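# Slide an orange into a foam net sleeve

## Task

Put the orange inside the foam net sleeve, without pulling on the net so hard that it tears.

## Robot and tools

Robot: two arms, left_arm and right_arm, each ending in a two-finger parallel gripper. In the scene frame the origin is at table-top height, halfway between the nominal arm bases. +z points up, +x points out over the table, and left_arm sits on the +y side. These arm names do not match the left and right sides of the images. The calibrated bases are at left_arm (+0.031, +0.281, 0) m and right_arm (-0.052, -0.358, 0) m, both almost unrotated. A two-camera stand is fixed to the floor behind the arms. Loose objects may occasionally be nudged by something outside the robot.

Frames: every hand pose, velocity, target and wrist-camera pose is given in that arm's own base frame. The fixed cameras and the table use the scene frame. Motion offsets run along the axes of the arm's current Hand target. On a gripper, +z points out along the fingers and the fingers open and close along y. end_effector_position is the spot between the finger pads, about 1 cm behind the tips.

execute_actions(actions, cameras): actions is a list of actions, each holding up to 15 rows. One row is one 1/30 s control step; if an action has fewer rows, its last row is repeated up to 15. A row always has 14 numbers in [-1, 1], whichever arms move. The first 7 are left_arm: dx, dy, dz, rx, ry, rz, opening. The next 7 are the same for right_arm. The six pose numbers are an offset from that arm's Hand target as it stood when the action began. Every row of an action counts from that same start, not from the row before it. A later action or call starts from the new Hand target, so sending the same offset again moves the arm further. Scale: 1.0 = 0.6 m or 180 degrees. rx, ry, rz together form one rotation vector. Opening is absolute: +1 is fully open (0.094 m) and -1 is shut. To leave an arm alone, send zeros for its six pose numbers, but still send the opening you want it to keep; a 0 there commands a half-open gripper. Images come back only when actions is empty or when cameras names them. Use ["all"] for every camera, [] for none, or names from cam_head_left, cam_head_right, cam_high, cam_low, cam_left_wrist and cam_right_wrist (all 672x504). An empty call also reports the scene number and the fields that other results may omit.

move(target, speed, blend, opening_speed, grip_force, blocking, cameras): drives each gripper in a straight line. target is either one 14-number row laid out as above, or a list of up to 15 such rows. Every row is an offset from the Hand targets at the start of the move, not from the previous row. speed is the top path speed in m/s, 0.002 to 2.9, default 0.25, and turning is capped at twice that in rad/s. It can be one number or one per target. blend, in metres, rounds the corners of a list; 0 means stop at each point. opening_speed sets how fast the commanded opening changes, in units of the -1..+1 scale per second, at least 0.2. Use it to close gently on something that could squash. grip_force is the pad force limit in N, 10 to 50, given as one number or one per arm. It stays set until you change it, and below 50 the fingers close slowly. With blocking=false the call returns after about 0.5 s while the move continues. A move runs for at most 10 s. It does not avoid obstacles or the other arm, and faster moves hit harder and drift further from the path. The result adds a move: line. done means the arm is at rest within 10 mm and 2 degrees of its target. Other endings include off_target, moving, held and fault. limits=paced means a commanded pose was clipped; limits=held means a check withheld steps.

wait(seconds 0..3600) lets time pass without new commands and returns early if a running move ends. stop() brakes the running move. zoom_image(camera, region=[x0,y0,x1,y1] in pixels, at most 504 wide and 504 high) enlarges part of the latest image from that camera. finished_scene(scene) ends the current scene for good; pass its number. Only call it once the orange stays inside the sleeve with the robot no longer touching it.

Results give end_effector_position (m) and end_effector_quat_wxyz, Hand target (the last commanded pose after clipping, which the next offsets count from), Tool commands, and grip_measured (the measured opening on the command scale; the last Joint positions entry is the opening in metres). Joint velocities may read within noise. Joint torques are listed in joint order; readings 1 to 3 wrap around at ±28 N m. Some calls also list step positions. MOTOR HOT appears from 75 °C. At 90 °C an OVER-TEMPERATURE FAULT folds that arm away for the rest of the scene.

Controller behaviour: each step, the commanded orientation is limited to within 40 degrees of the measured one. Sag and friction can leave the gripper short, low or tilted, especially at long reach. Check where it ended up and add the missing offset if needed. Joint ranges in rad: waist -2.618..3.054, shoulder 0..3.142, elbow 0..3.142 (straight at 2.901), wrist pitch and wrist yaw -1.571..1.571, wrist roll -2.094..2.094.

Gripping: grip force jumps to the limit soon after contact, so close slowly and with a low grip_force on the soft net. To release, command an opening well above grip_measured.

Avoid: tearing the net by pulling hard; dropping the orange or letting it roll off the table; setting anything down off the table; fast or hard contact with the table or fixed parts; the two arms bumping, or one gripper closing on the other's fingers; paths that pass near an arm's own base (go around it); holding a stretched arm or pushing against something for a long time, which heats the motors.

Each tool is called after "Request:" in YAML: its name, and indented under it one key for each argument.

## Session

Request:
execute_actions:
  actions: []
  cameras: ["all"]

Request:
zoom_image:
  camera: "cam_head_right"
  region: [270, 200, 450, 320]

Request:
zoom_image:
  camera: "cam_high"
  region: [210, 180, 350, 320]

Request:
zoom_image:
  camera: "cam_low"
  region: [140, 180, 340, 330]

Scene clock: 0.00 s.
left_arm: end_effector_position=(+0.2624, -0.2644, +0.3189) grip_measured=-0.971 end_effector_quat_wxyz=(+0.335, +0.087, +0.686, -0.640) | right_arm: end_effector_position=(+0.3535, +0.2599, +0.3179) grip_measured=-0.971 end_effector_quat_wxyz=(+0.716, -0.621, +0.314, +0.052)
Joint positions: left_arm=[-0.466 1.114 0.699 0.475 0.747 -1.004 0.001] | right_arm=[0.334 1.441 0.935 0.554 -0.841 -0.996 0.001]
Joint velocities: within noise
Joint torques (N m): no reading
Heat: left arm: 24 °C; right arm: 24 °C.
Hand target: left_arm +0.2623, -0.2638, +0.3256; +0.342, +0.090, +0.680, -0.642 | right_arm +0.3537, +0.2591, +0.3210; +0.717, -0.620, +0.313, +0.050
Tool commands: left_gripper/opening=-1.0 right_gripper/opening=-1.0
camera_calibration:
cam_left_wrist: T_world_to_cam=[[-0.52096, -0.18566, 0.83315, -0.1789], [-0.85344, 0.09548, -0.51237, 0.45046], [0.01558, -0.97796, -0.20819, -0.10592]] pos_world=[0.2929, -0.17981, 0.3578]
cam_right_wrist: T_world_to_cam=[[0.45651, -0.21086, 0.86437, -0.38247], [0.54119, -0.70531, -0.45788, 0.16979], [0.7062, 0.67682, -0.20786, -0.26587]] pos_world=[0.27047, 0.21905, 0.35308]

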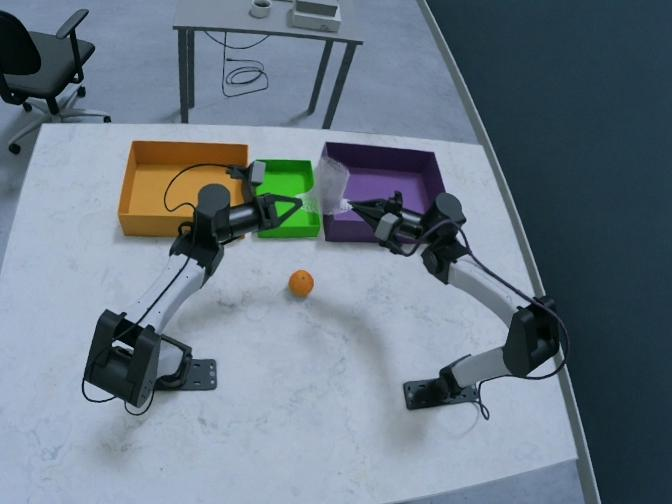

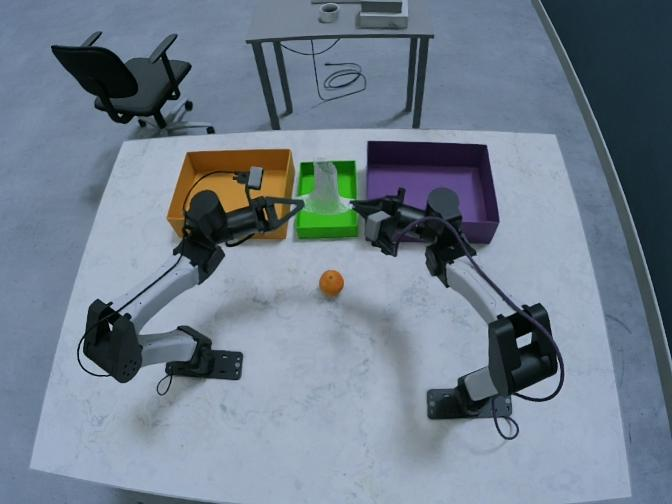

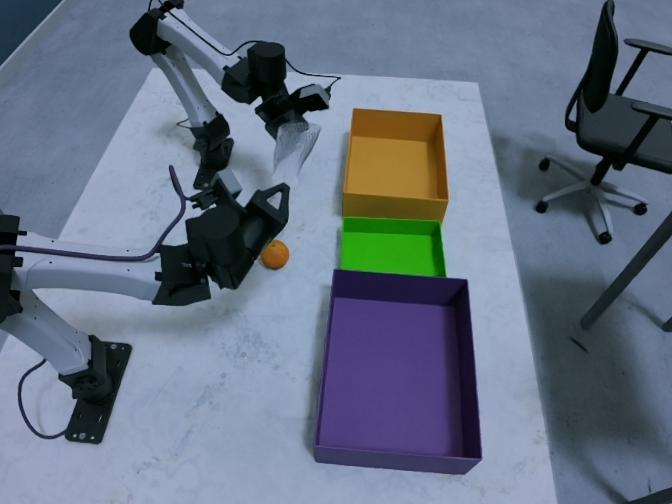

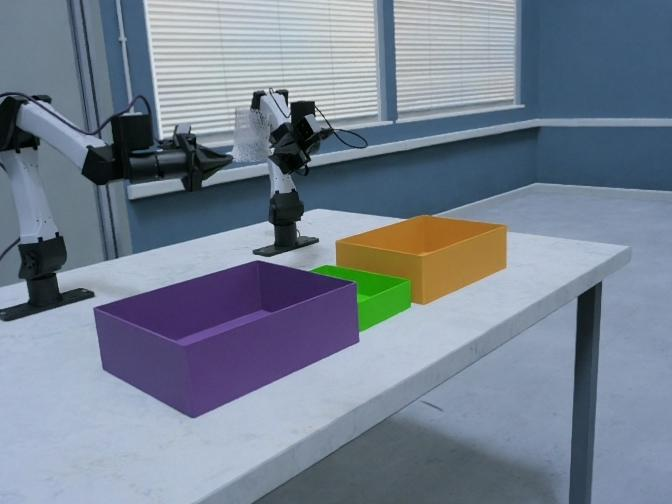

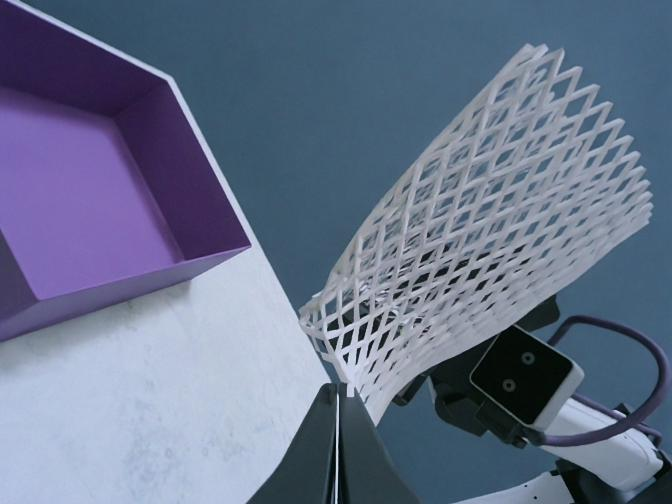

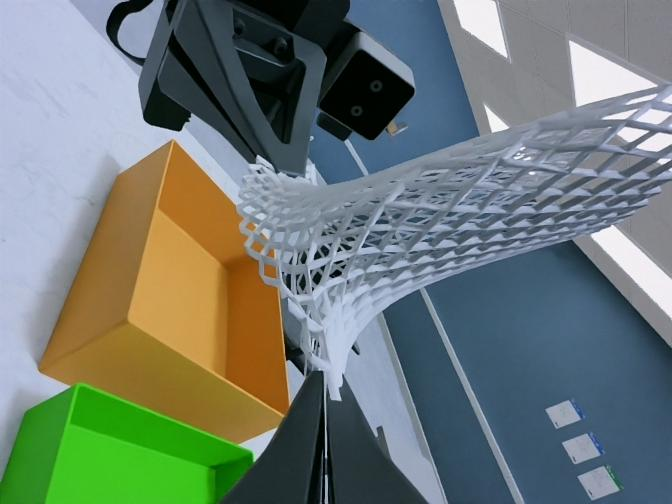

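Scaled by 2.800.

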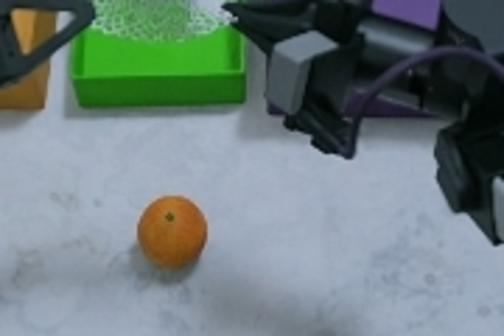

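Scaled by 3.600.

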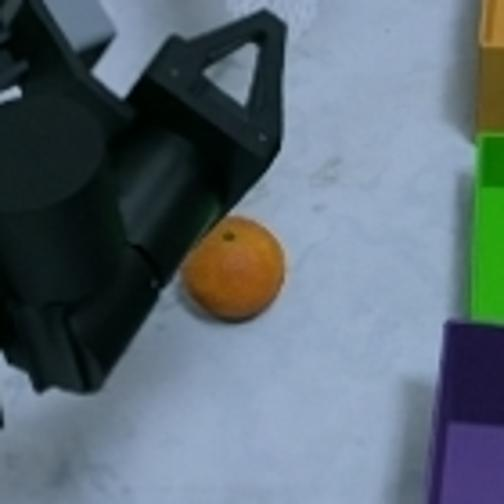

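Scaled by 2.520.

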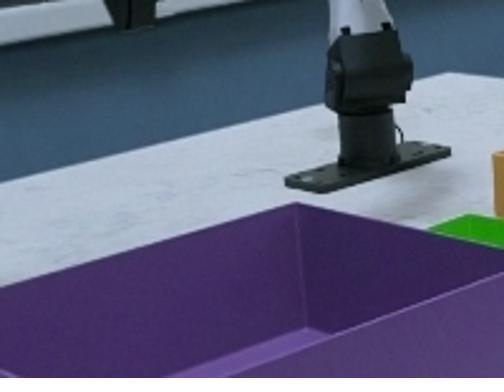

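Request:
move:
  target: [0.2547, 0.2277, -0.0293, -0.1582, 0.2088, 0.1874, -1, 0.1080, 0.3152, -0.0025, -0.2486, 0.0964, -0.1032, -1]
  speed: 0.15
  cameras: ["cam_head_right", "cam_head_left", "cam_high", "cam_left_wrist", "cam_right_wrist"]

Request:
zoom_image:
  camera: "cam_head_right"
  region: [260, 210, 400, 310]

Request:
zoom_image:
  camera: "cam_high"
  region: [220, 180, 340, 300]

Scene clock: 44.50 s.
left_arm: end_effector_position=(+0.2165, -0.2727, +0.1232) grip_measured=-0.971 end_effector_quat_wxyz=(+0.287, +0.387, +0.830, -0.282) | right_arm: end_effector_position=(+0.3134, +0.2785, +0.1265) grip_measured=-0.971 end_effector_quat_wxyz=(-0.383, +0.882, -0.270, +0.036)
Joint positions: left_arm=[-0.727 1.246 0.727 -0.284 0.351 0.002 0.001] | right_arm=[0.552 1.586 1.059 -0.358 -0.43 -1.839 0.001]
Joint torques (N m): left_arm=[-0.68 -3.45 9.01 1.44 0.05 0.17] | right_arm=[0.49 -4.71 10.85 1.19 -0.06 0.03]
Heat: left arm: 29 °C; right arm: 32 °C.
Hand target: left_arm +0.2183, -0.2738, +0.1248; +0.288, +0.391, +0.830, -0.275 | right_arm +0.3182, +0.2798, +0.1254; -0.374, +0.886, -0.271, +0.041
Off the commanded pose: left_arm 0.003 m, 1 deg | right_arm 0.005 m, 1 deg.
move: done
cam_left_wrist: T_world_to_cam=[[-0.78375, -0.57205, 0.24185, -0.01696], [-0.62039, 0.70278, -0.34817, 0.40669], [0.0292, -0.42292, -0.9057, 0.08028]] pos_world=[0.23667, -0.26156, 0.21841]
cam_right_wrist: T_world_to_cam=[[0.44035, 0.57207, 0.69198, -0.38604], [0.6406, -0.74021, 0.20428, 0.01182], [0.62907, 0.35332, -0.69241, -0.11446]] pos_world=[0.23442, 0.27004, 0.18546]
Images, in order (width x height): cam_head_left 672x504, cam_head_right 672x504, cam_high 672x504, cam_left_wrist 672x504, cam_right_wrist 672x504.

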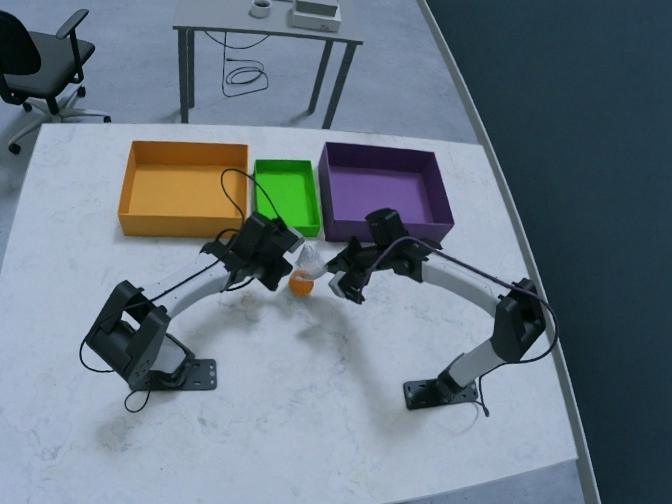

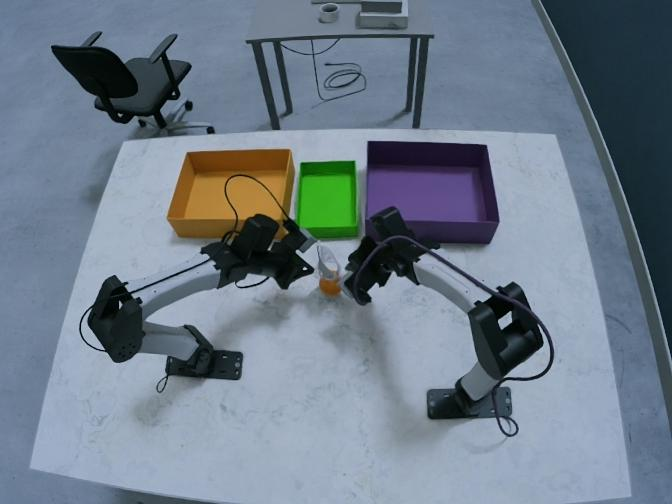

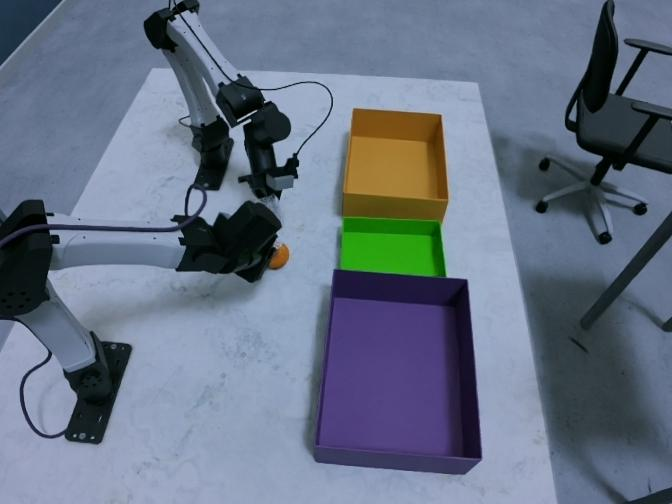

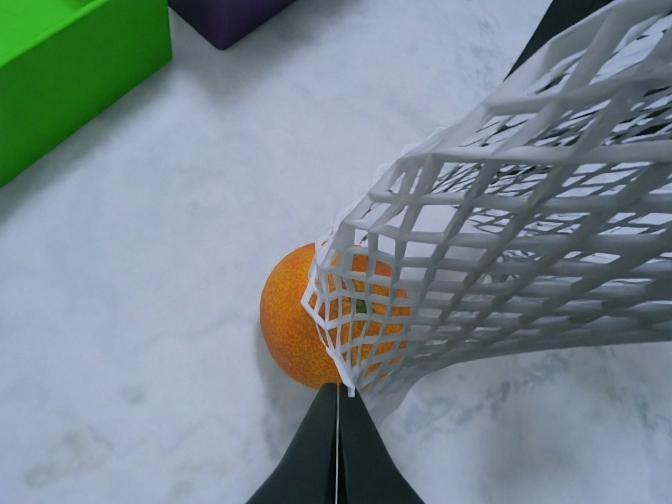

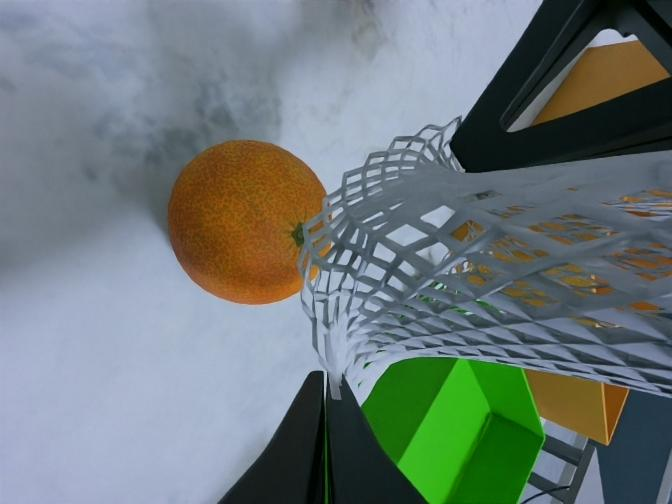

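Scaled by 3.600.

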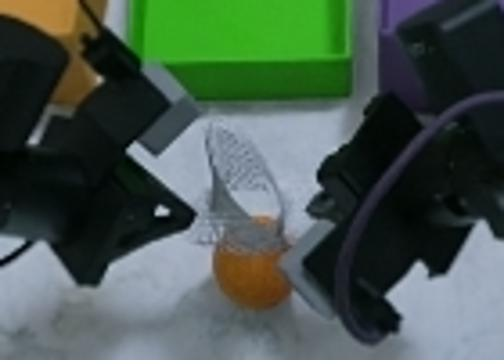

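Scaled by 4.200.

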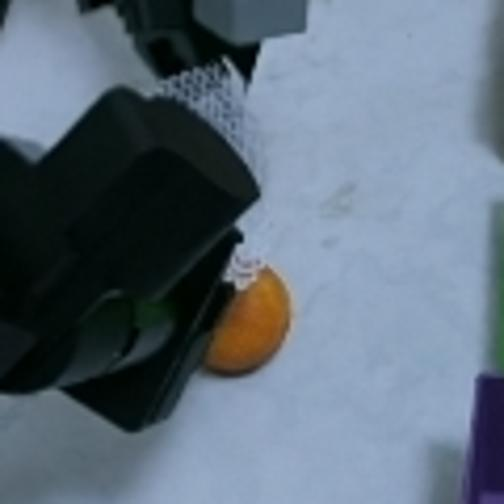

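Request:
move:
  target: [0.0650, 0.0168, 0.0602, 0, 0, 0, -1, 0.0100, 0.0692, 0.0646, 0, 0, 0, -1]
  speed: 0.1
  cameras: ["cam_head_right", "cam_high", "cam_left_wrist", "cam_right_wrist"]

Request:
zoom_image:
  camera: "cam_head_right"
  region: [260, 210, 400, 310]

Request:
zoom_image:
  camera: "cam_high"
  region: [220, 180, 340, 300]

Scene clock: 108.97 s.
left_arm: end_effector_position=(+0.2160, -0.2747, +0.0759) grip_measured=-0.971 end_effector_quat_wxyz=(+0.290, +0.390, +0.828, -0.281) | right_arm: end_effector_position=(+0.3176, +0.2810, +0.0826) grip_measured=-0.971 end_effector_quat_wxyz=(-0.390, +0.881, -0.267, +0.042)
Joint positions: left_arm=[-0.736 1.337 0.583 -0.044 0.344 0.003 0.001] | right_arm=[0.552 1.662 0.94 -0.145 -0.43 -1.841 0.001]
Joint torques (N m): left_arm=[-0.65 -3.67 6.24 1.67 0.08 0.11] | right_arm=[0.29 -4.93 6.05 1.49 -0.11 0.03]
Heat: left arm: 32 °C; right arm: 38 °C.
Hand target: left_arm +0.2153, -0.2738, +0.0709; +0.288, +0.391, +0.830, -0.275 | right_arm +0.3153, +0.2778, +0.0685; -0.374, +0.886, -0.271, +0.041
Off the commanded pose: left_arm 0.005 m, 1 deg | right_arm 0.015 m, 2 deg.
move: off_target (right_arm)
cam_left_wrist: T_world_to_cam=[[-0.78792, -0.56895, 0.23554, -0.0048], [-0.61481, 0.70545, -0.35264, 0.39113], [0.03447, -0.42266, -0.90563, 0.03549]] pos_world=[0.23546, -0.26366, 0.17119]
cam_right_wrist: T_world_to_cam=[[0.42748, 0.56659, 0.70444, -0.35427], [0.63804, -0.74112, 0.20892, 0.02067], [0.64045, 0.36015, -0.67832, -0.15513]] pos_world=[0.23761, 0.27192, 0.14002]

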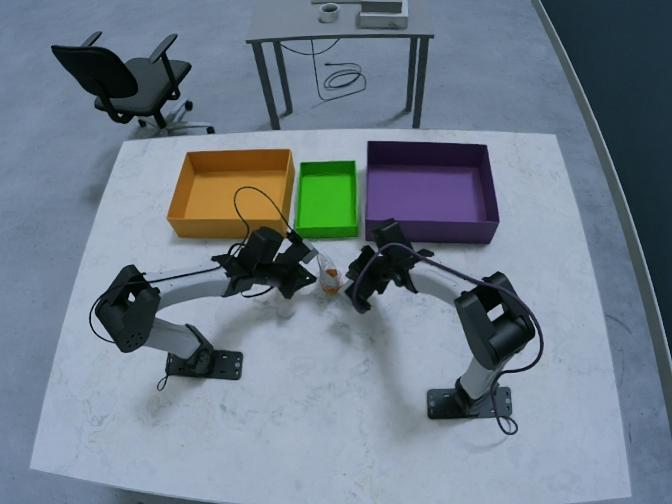

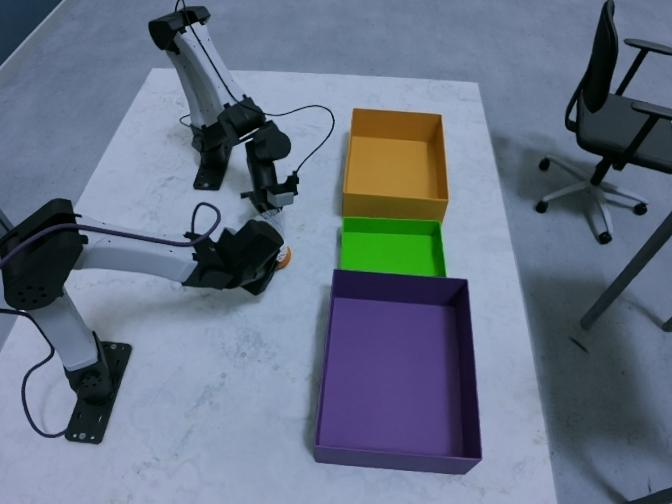

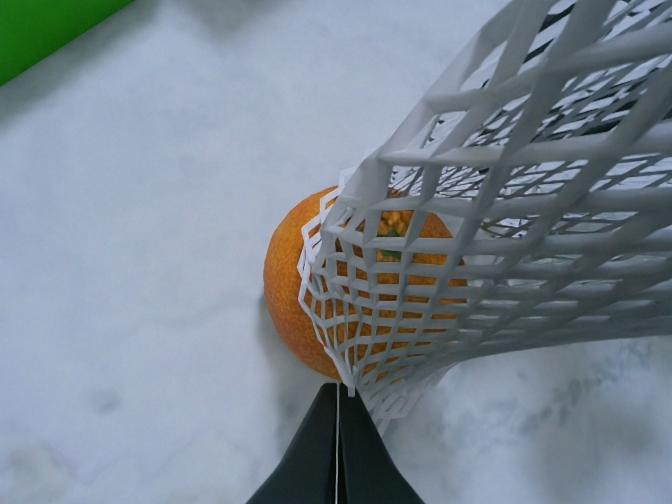

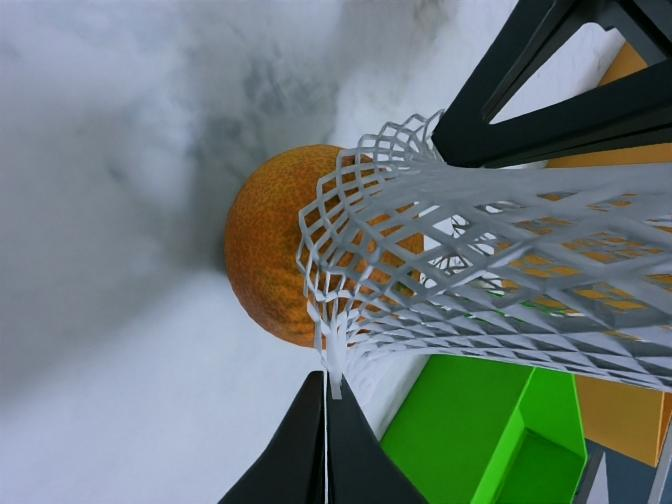

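Scaled by 3.600.

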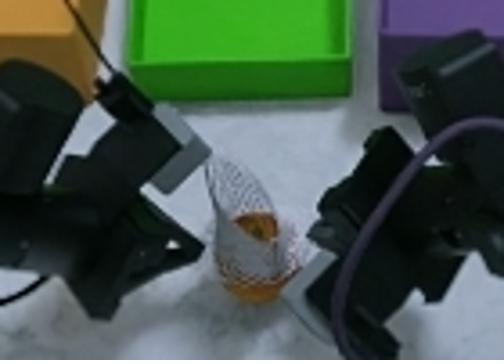

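Scaled by 4.200.

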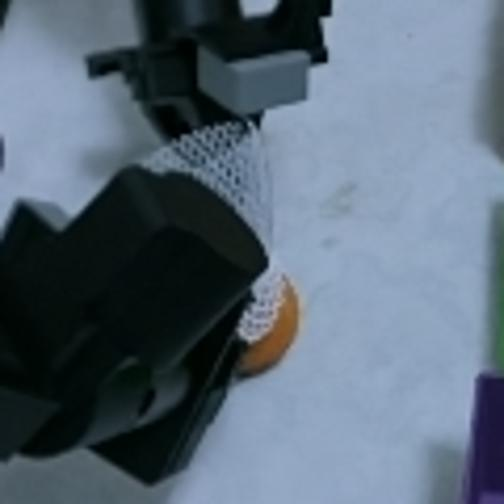

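Request:
move:
  target: [0.0277, 0.0093, 0.0273, 0, 0, 0, -1, 0.0095, 0.0297, 0.0315, 0, 0, 0, -1]
  speed: 0.06
  cameras: ["cam_head_right", "cam_high", "cam_left_wrist", "cam_right_wrist"]

Request:
zoom_image:
  camera: "cam_head_right"
  region: [260, 210, 400, 310]

Request:
zoom_image:
  camera: "cam_high"
  region: [220, 180, 340, 300]

Scene clock: 161.60 s.
left_arm: end_effector_position=(+0.2171, -0.2755, +0.0536) grip_measured=-0.971 end_effector_quat_wxyz=(+0.292, +0.389, +0.827, -0.281) | right_arm: end_effector_position=(+0.3213, +0.2833, +0.0612) grip_measured=-0.972 end_effector_quat_wxyz=(-0.395, +0.879, -0.262, +0.048)
Joint positions: left_arm=[-0.736 1.406 0.525 0.089 0.343 0.003 0.001] | right_arm=[0.552 1.718 0.894 -0.028 -0.43 -1.845 0.001]
Joint torques (N m): left_arm=[-0.65 -3.6 5.64 1.68 0.09 0.11] | right_arm=[-0.18 -4.63 5.63 1.42 -0.08 0]
Heat: left arm: 32 °C; right arm: 34 °C.
Hand target: left_arm +0.2154, -0.2738, +0.0470; +0.288, +0.391, +0.830, -0.275 | right_arm +0.3173, +0.2768, +0.0419; -0.374, +0.886, -0.271, +0.041
Off the commanded pose: left_arm 0.007 m, 1 deg | right_arm 0.021 m, 3 deg.
move: off_target (right_arm)
cam_left_wrist: T_world_to_cam=[[-0.78843, -0.56915, 0.23333, 0.00114], [-0.61385, 0.70367, -0.35782, 0.38408], [0.03946, -0.42534, -0.90417, 0.01307]] pos_world=[0.23616, -0.26405, 0.14898]
cam_right_wrist: T_world_to_cam=[[0.41468, 0.5629, 0.71497, -0.3376], [0.63682, -0.74076, 0.21386, 0.02445], [0.65, 0.36662, -0.66564, -0.17856]] pos_world=[0.24049, 0.27361, 0.11728]

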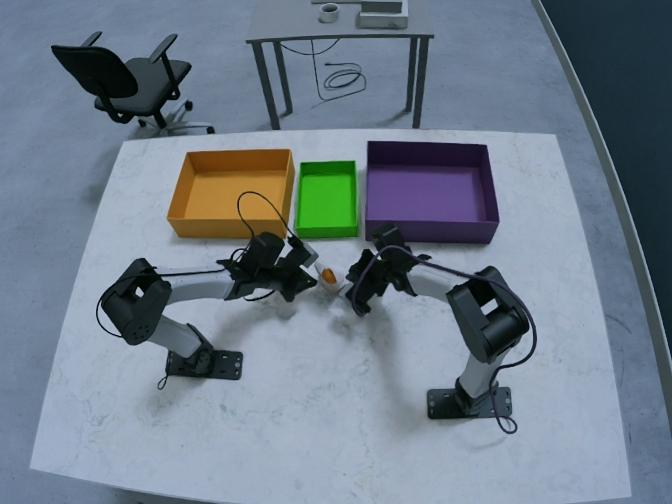

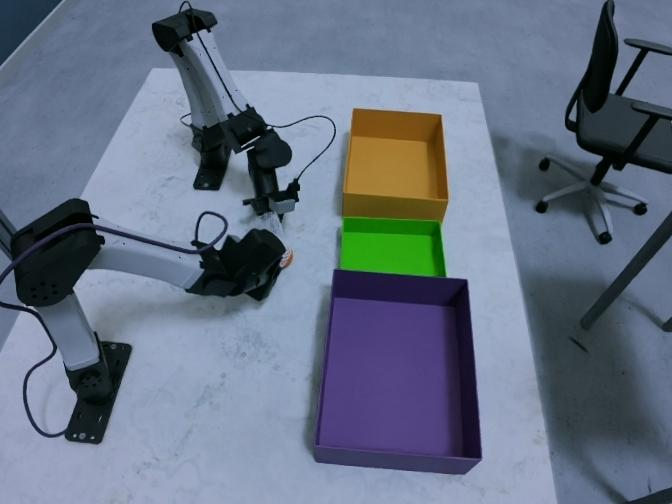

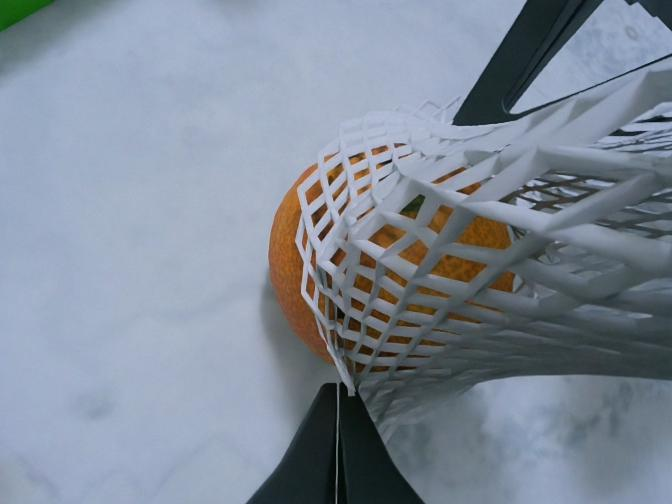

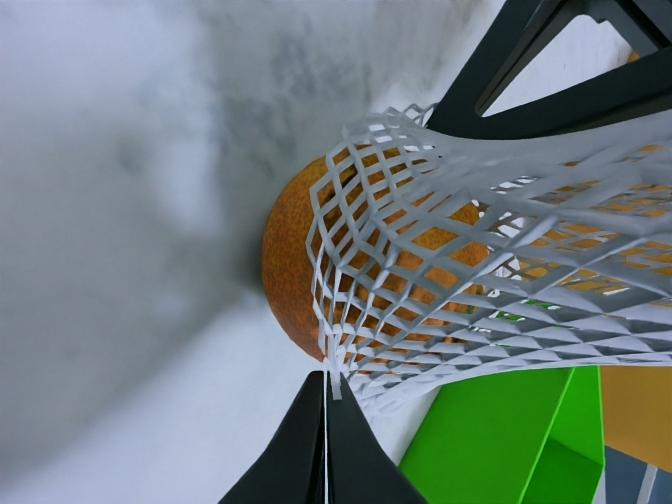

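Scaled by 3.600.

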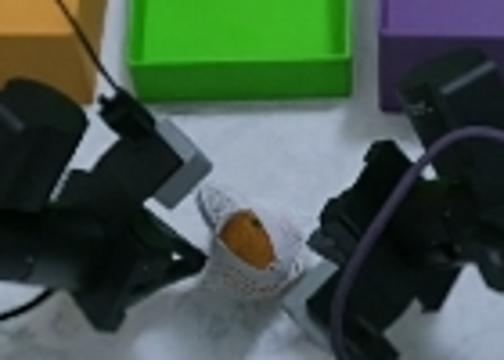

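Scaled by 4.200.

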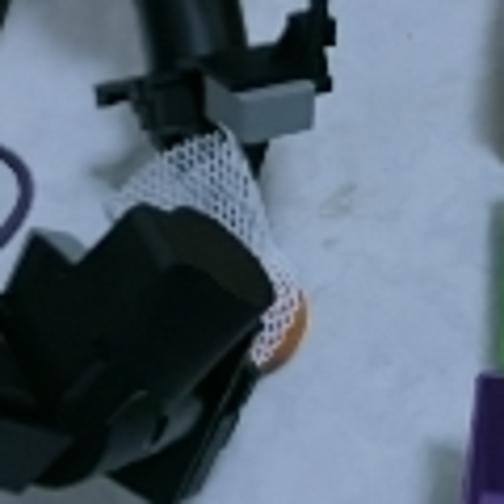

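Request:
move:
  target:
    - [-0.0582, -0.0163, -0.0412, 0, 0, 0, -1, -0.0031, -0.0692, -0.0464, 0, 0, 0, -1]
    - [-0.0635, -0.0082, -0.0385, 0, 0, -0.0444, -1, 0.0068, -0.0744, -0.0432, 0, 0, 0.0444, -1]
  speed: 0.08
  cameras: ["cam_head_right", "cam_high", "cam_left_wrist", "cam_right_wrist"]

Request:
zoom_image:
  camera: "cam_head_right"
  region: [260, 210, 400, 310]

Request:
zoom_image:
  camera: "cam_high"
  region: [220, 180, 340, 300]

Scene clock: 200.37 s.
left_arm: end_effector_position=(+0.2202, -0.2781, +0.0843) grip_measured=-0.971 end_effector_quat_wxyz=(+0.265, +0.338, +0.854, -0.293) | right_arm: end_effector_position=(+0.3247, +0.2854, +0.0801) grip_measured=-0.973 end_effector_quat_wxyz=(-0.372, +0.870, -0.325, +0.004)
Joint positions: left_arm=[-0.737 1.347 0.642 -0.112 0.338 -0.119 0.001] | right_arm=[0.552 1.718 1.028 -0.231 -0.43 -1.727 0.001]
Joint torques (N m): left_arm=[0.36 -4.3 9.06 1.47 0.2 0] | right_arm=[-0.84 -7.73 10.22 1.23 -0.21 0.17]
Heat: left arm: 32 °C; right arm: 33 °C.
Hand target: left_arm +0.2254, -0.2794, +0.0901; +0.268, +0.332, +0.855, -0.294 | right_arm +0.3336, +0.2837, +0.0904; -0.376, +0.865, -0.332, +0.014
Off the commanded pose: left_arm 0.008 m, 1 deg | right_arm 0.014 m, 2 deg.
move: off_target (right_arm)
cam_left_wrist: T_world_to_cam=[[-0.71101, -0.62839, 0.31558, -0.04548], [-0.70305, 0.64409, -0.30146, 0.39719], [-0.01382, -0.43621, -0.89974, 0.04796]] pos_world=[0.24757, -0.26349, 0.17724]
cam_right_wrist: T_world_to_cam=[[0.5533, 0.52584, 0.64603, -0.38262], [0.59681, -0.7913, 0.13294, 0.05361], [0.5811, 0.312, -0.75165, -0.12401]] pos_world=[0.25177, 0.28231, 0.14685]

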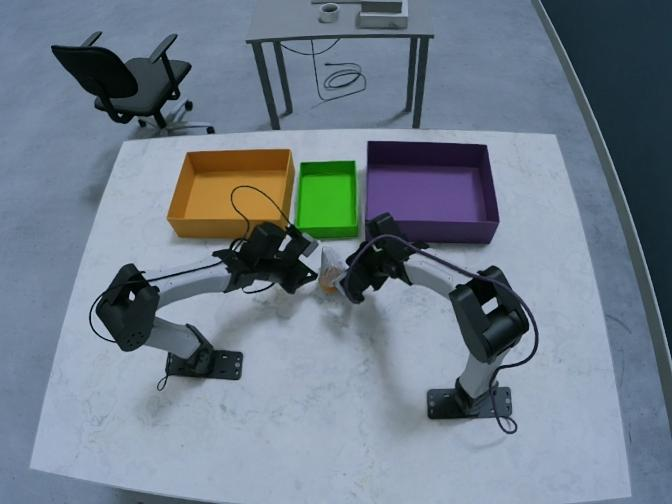

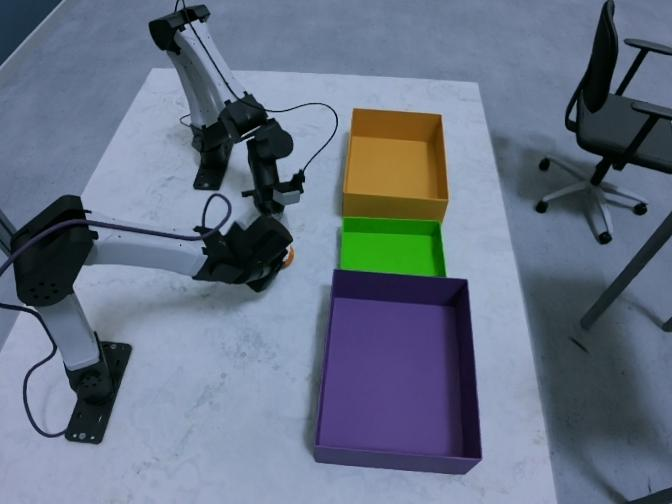

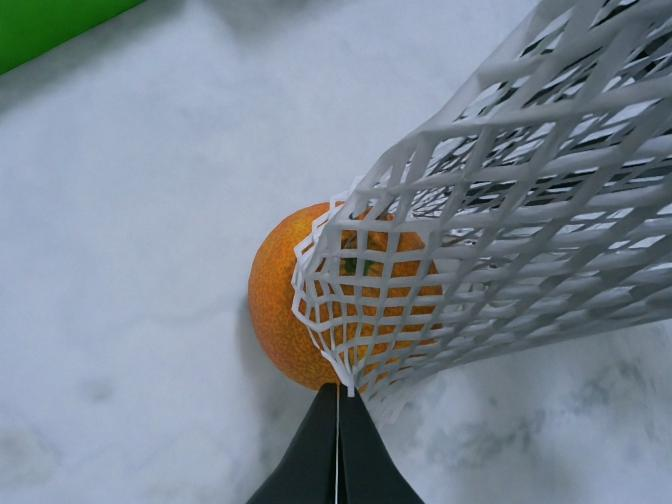

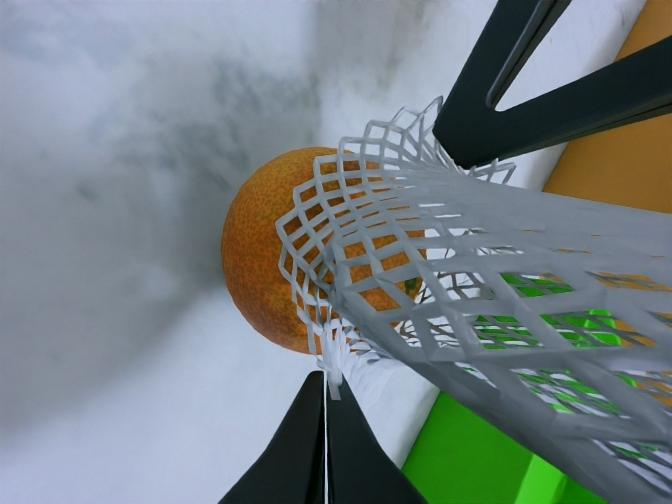

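Scaled by 3.600.

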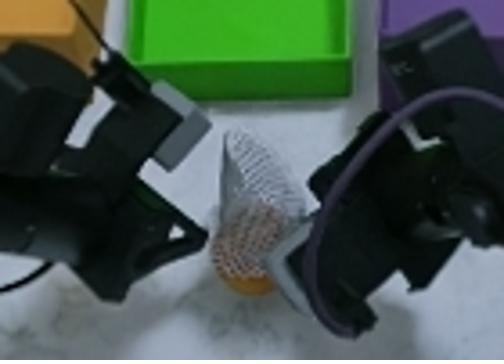

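Scaled by 4.200.

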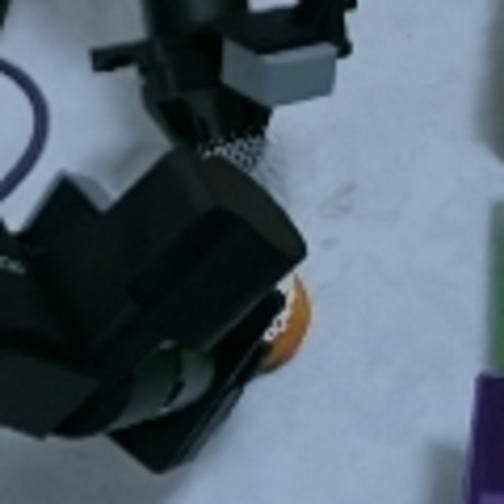

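Request:
move:
  target:
    - [0.0011, 0.0094, -0.0005, 0, 0, 0, -1, 0.0090, 0.0014, 0.0015, 0, 0, 0, -1]
    - [0.0534, 0.0279, 0.0400, 0, 0, 0, -1, 0.0133, 0.0701, 0.0501, 0, 0, 0, -1]
  speed: 0.06
  cameras: ["cam_head_right", "cam_high", "cam_left_wrist", "cam_right_wrist"]

Request:
zoom_image:
  camera: "cam_head_right"
  region: [260, 210, 400, 310]

Request:
zoom_image:
  camera: "cam_high"
  region: [220, 180, 340, 300]

Scene clock: 258.43 s.
left_arm: end_effector_position=(+0.2261, -0.2749, +0.0551) grip_measured=-0.972 end_effector_quat_wxyz=(+0.276, +0.331, +0.852, -0.298) | right_arm: end_effector_position=(+0.3305, +0.2807, +0.0569) grip_measured=-0.973 end_effector_quat_wxyz=(-0.394, +0.860, -0.323, +0.025)
Joint positions: left_arm=[-0.715 1.425 0.547 0.084 0.348 -0.118 0.001] | right_arm=[0.536 1.748 0.917 -0.029 -0.43 -1.726 0.001]
Joint torques (N m): left_arm=[-0.02 -3.62 5.59 1.65 0.23 0.12] | right_arm=[0.38 -5.19 5.23 1.47 -0.14 0.1]
Heat: left arm: 34 °C; right arm: 36 °C.
Hand target: left_arm +0.2236, -0.2724, +0.0475; +0.268, +0.332, +0.855, -0.294 | right_arm +0.3245, +0.2774, +0.0394; -0.376, +0.865, -0.332, +0.014
Off the commanded pose: left_arm 0.009 m, 1 deg | right_arm 0.019 m, 3 deg.
move: off_target (right_arm)
cam_left_wrist: T_world_to_cam=[[-0.70531, -0.63282, 0.3195, -0.03286], [-0.70889, 0.62686, -0.3233, 0.38815], [0.00431, -0.45452, -0.89073, 0.01347]] pos_world=[0.25193, -0.25799, 0.14799]
cam_right_wrist: T_world_to_cam=[[0.52716, 0.49523, 0.69055, -0.35369], [0.5762, -0.8056, 0.13788, 0.06013], [0.62458, 0.32521, -0.71003, -0.16386]] pos_world=[0.25415, 0.27689, 0.11961]

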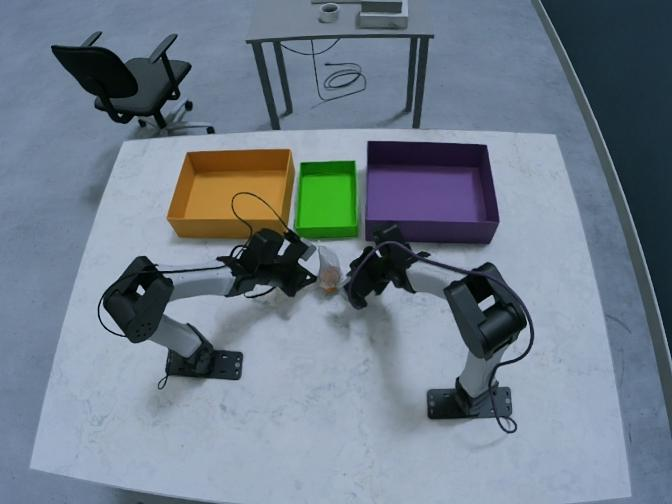

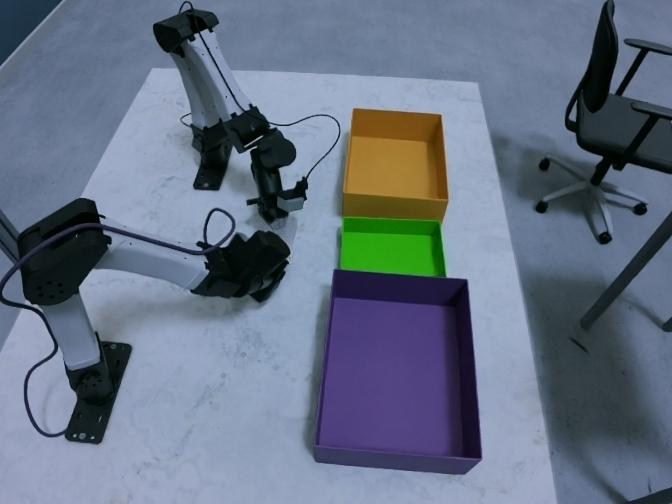

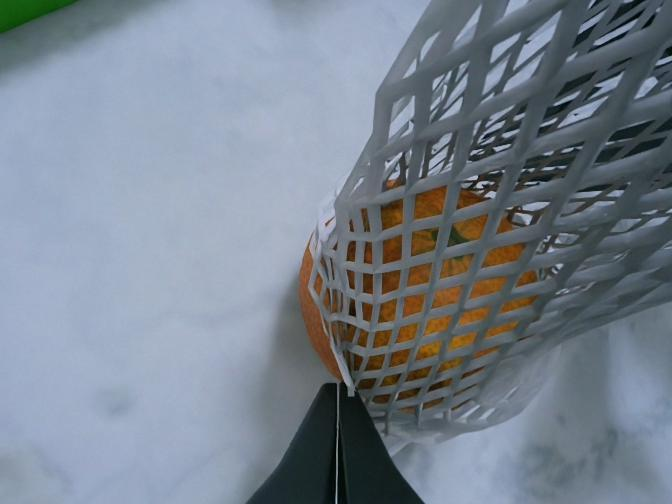

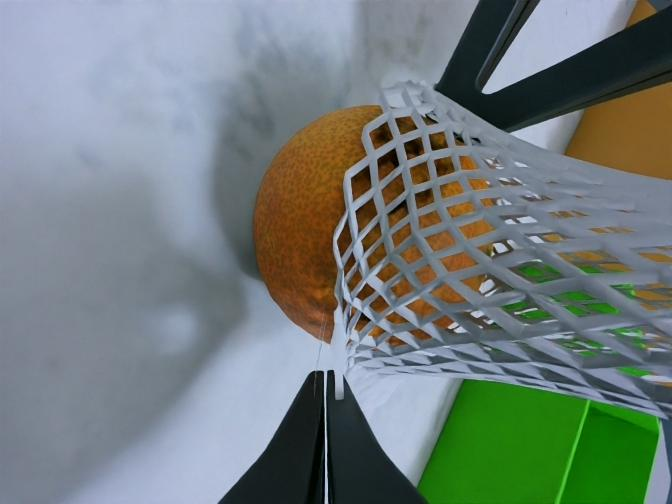

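Scaled by 3.600.

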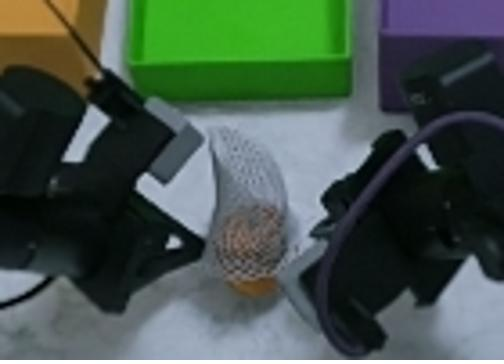

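Scaled by 4.200.

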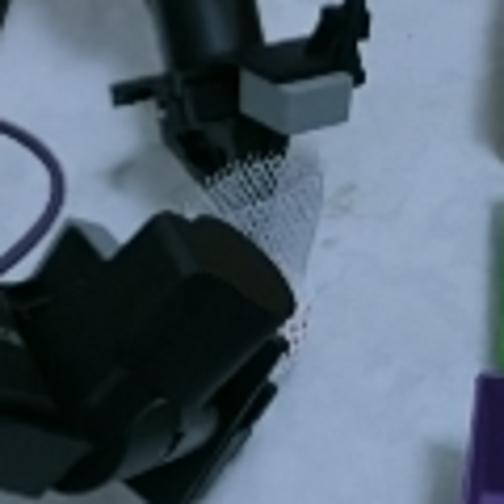

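Request:
move:
  target: [0.0204, 0.0049, 0.0167, 0, 0, 0.022, -1, 0.0025, 0.0215, 0.0190, 0, 0, -0.022, -1]
  speed: 0.05
  cameras: ["cam_head_right", "cam_high", "cam_left_wrist", "cam_right_wrist"]

Request:
zoom_image:
  camera: "cam_head_right"
  region: [260, 210, 400, 310]

Request:
zoom_image:
  camera: "cam_high"
  region: [220, 180, 340, 300]

Scene clock: 292.47 s.
left_arm: end_effector_position=(+0.2257, -0.2745, +0.0410) grip_measured=-0.972 end_effector_quat_wxyz=(+0.289, +0.355, +0.840, -0.291) | right_arm: end_effector_position=(+0.3302, +0.2806, +0.0420) grip_measured=-0.973 end_effector_quat_wxyz=(-0.396, +0.867, -0.298, +0.038)
Joint positions: left_arm=[-0.715 1.471 0.505 0.181 0.348 -0.061 0.001] | right_arm=[0.536 1.781 0.878 0.053 -0.43 -1.779 0.001]
Joint torques (N m): left_arm=[-0.73 -3.59 5.14 1.6 0.16 0.18] | right_arm=[0.9 -4.88 5.2 1.39 -0.15 0.04]
Heat: left arm: 32 °C; right arm: 35 °C.
Hand target: left_arm +0.2205, -0.2723, +0.0314; +0.278, +0.361, +0.844, -0.285 | right_arm +0.3215, +0.2774, +0.0224; -0.375, +0.876, -0.302, +0.027
Off the commanded pose: left_arm 0.011 m, 2 deg | right_arm 0.022 m, 3 deg.
move: off_target (left_arm, right_arm)
cam_left_wrist: T_world_to_cam=[[-0.74271, -0.60823, 0.28007, -0.01167], [-0.66901, 0.65626, -0.34893, 0.38329], [0.02843, -0.44652, -0.89432, -0.00201]] pos_world=[0.24782, -0.25953, 0.13522]
cam_right_wrist: T_world_to_cam=[[0.47878, 0.52076, 0.70681, -0.33506], [0.59801, -0.78287, 0.17172, 0.04718], [0.64277, 0.34047, -0.68624, -0.18542]] pos_world=[0.25139, 0.27456, 0.10148]

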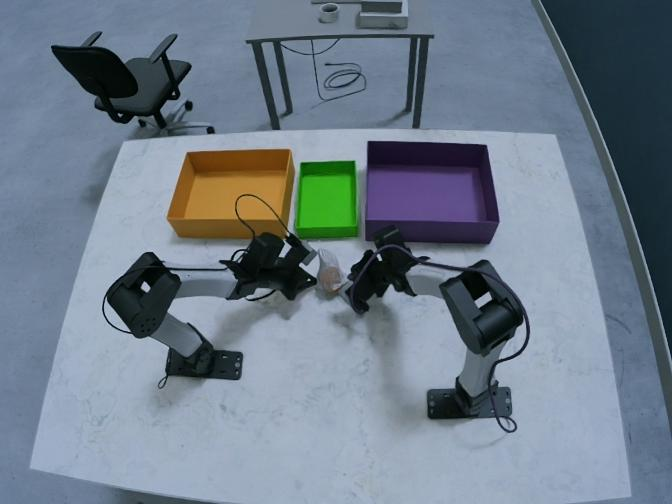

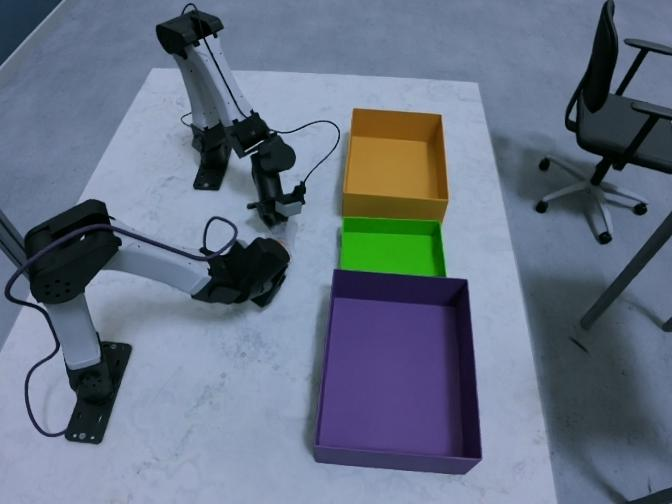

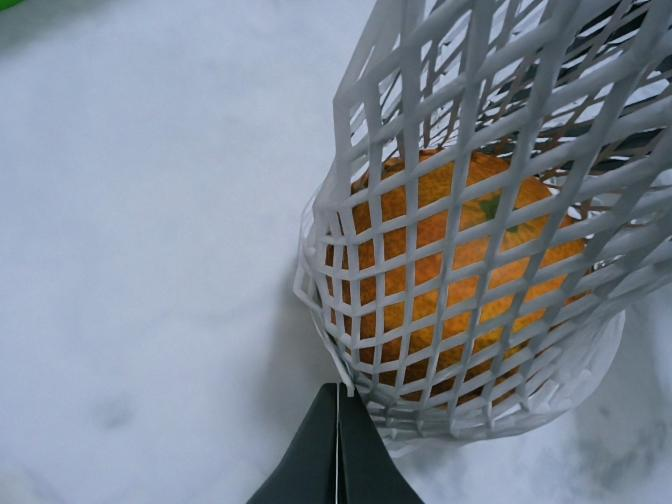

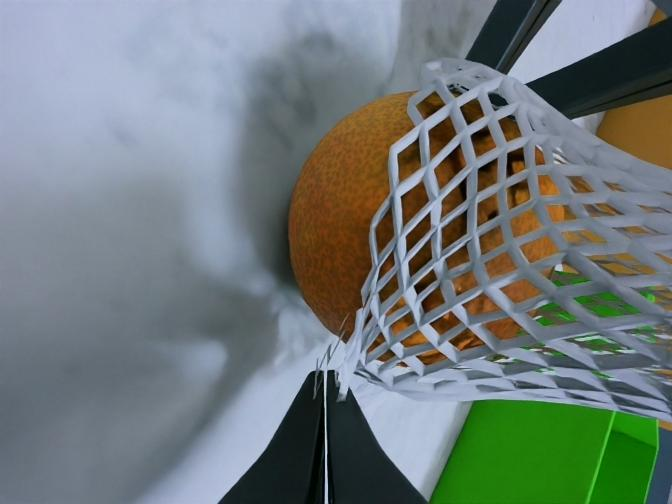

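Scaled by 3.600.

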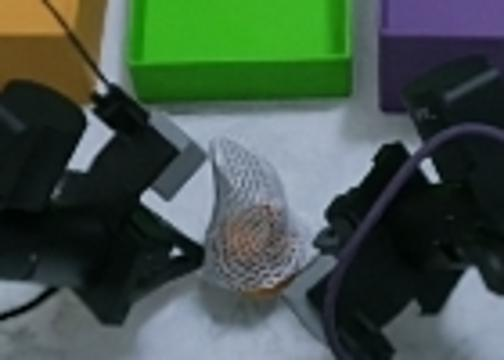

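Scaled by 4.200.

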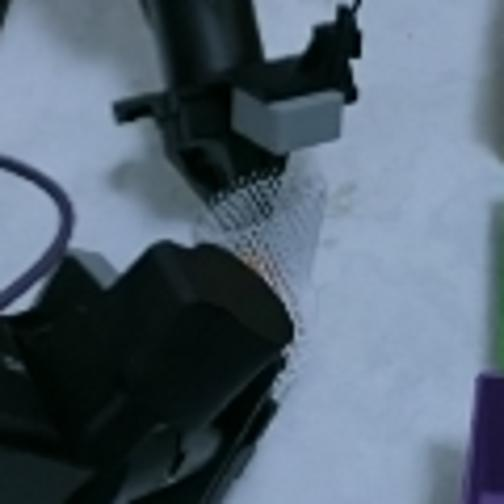

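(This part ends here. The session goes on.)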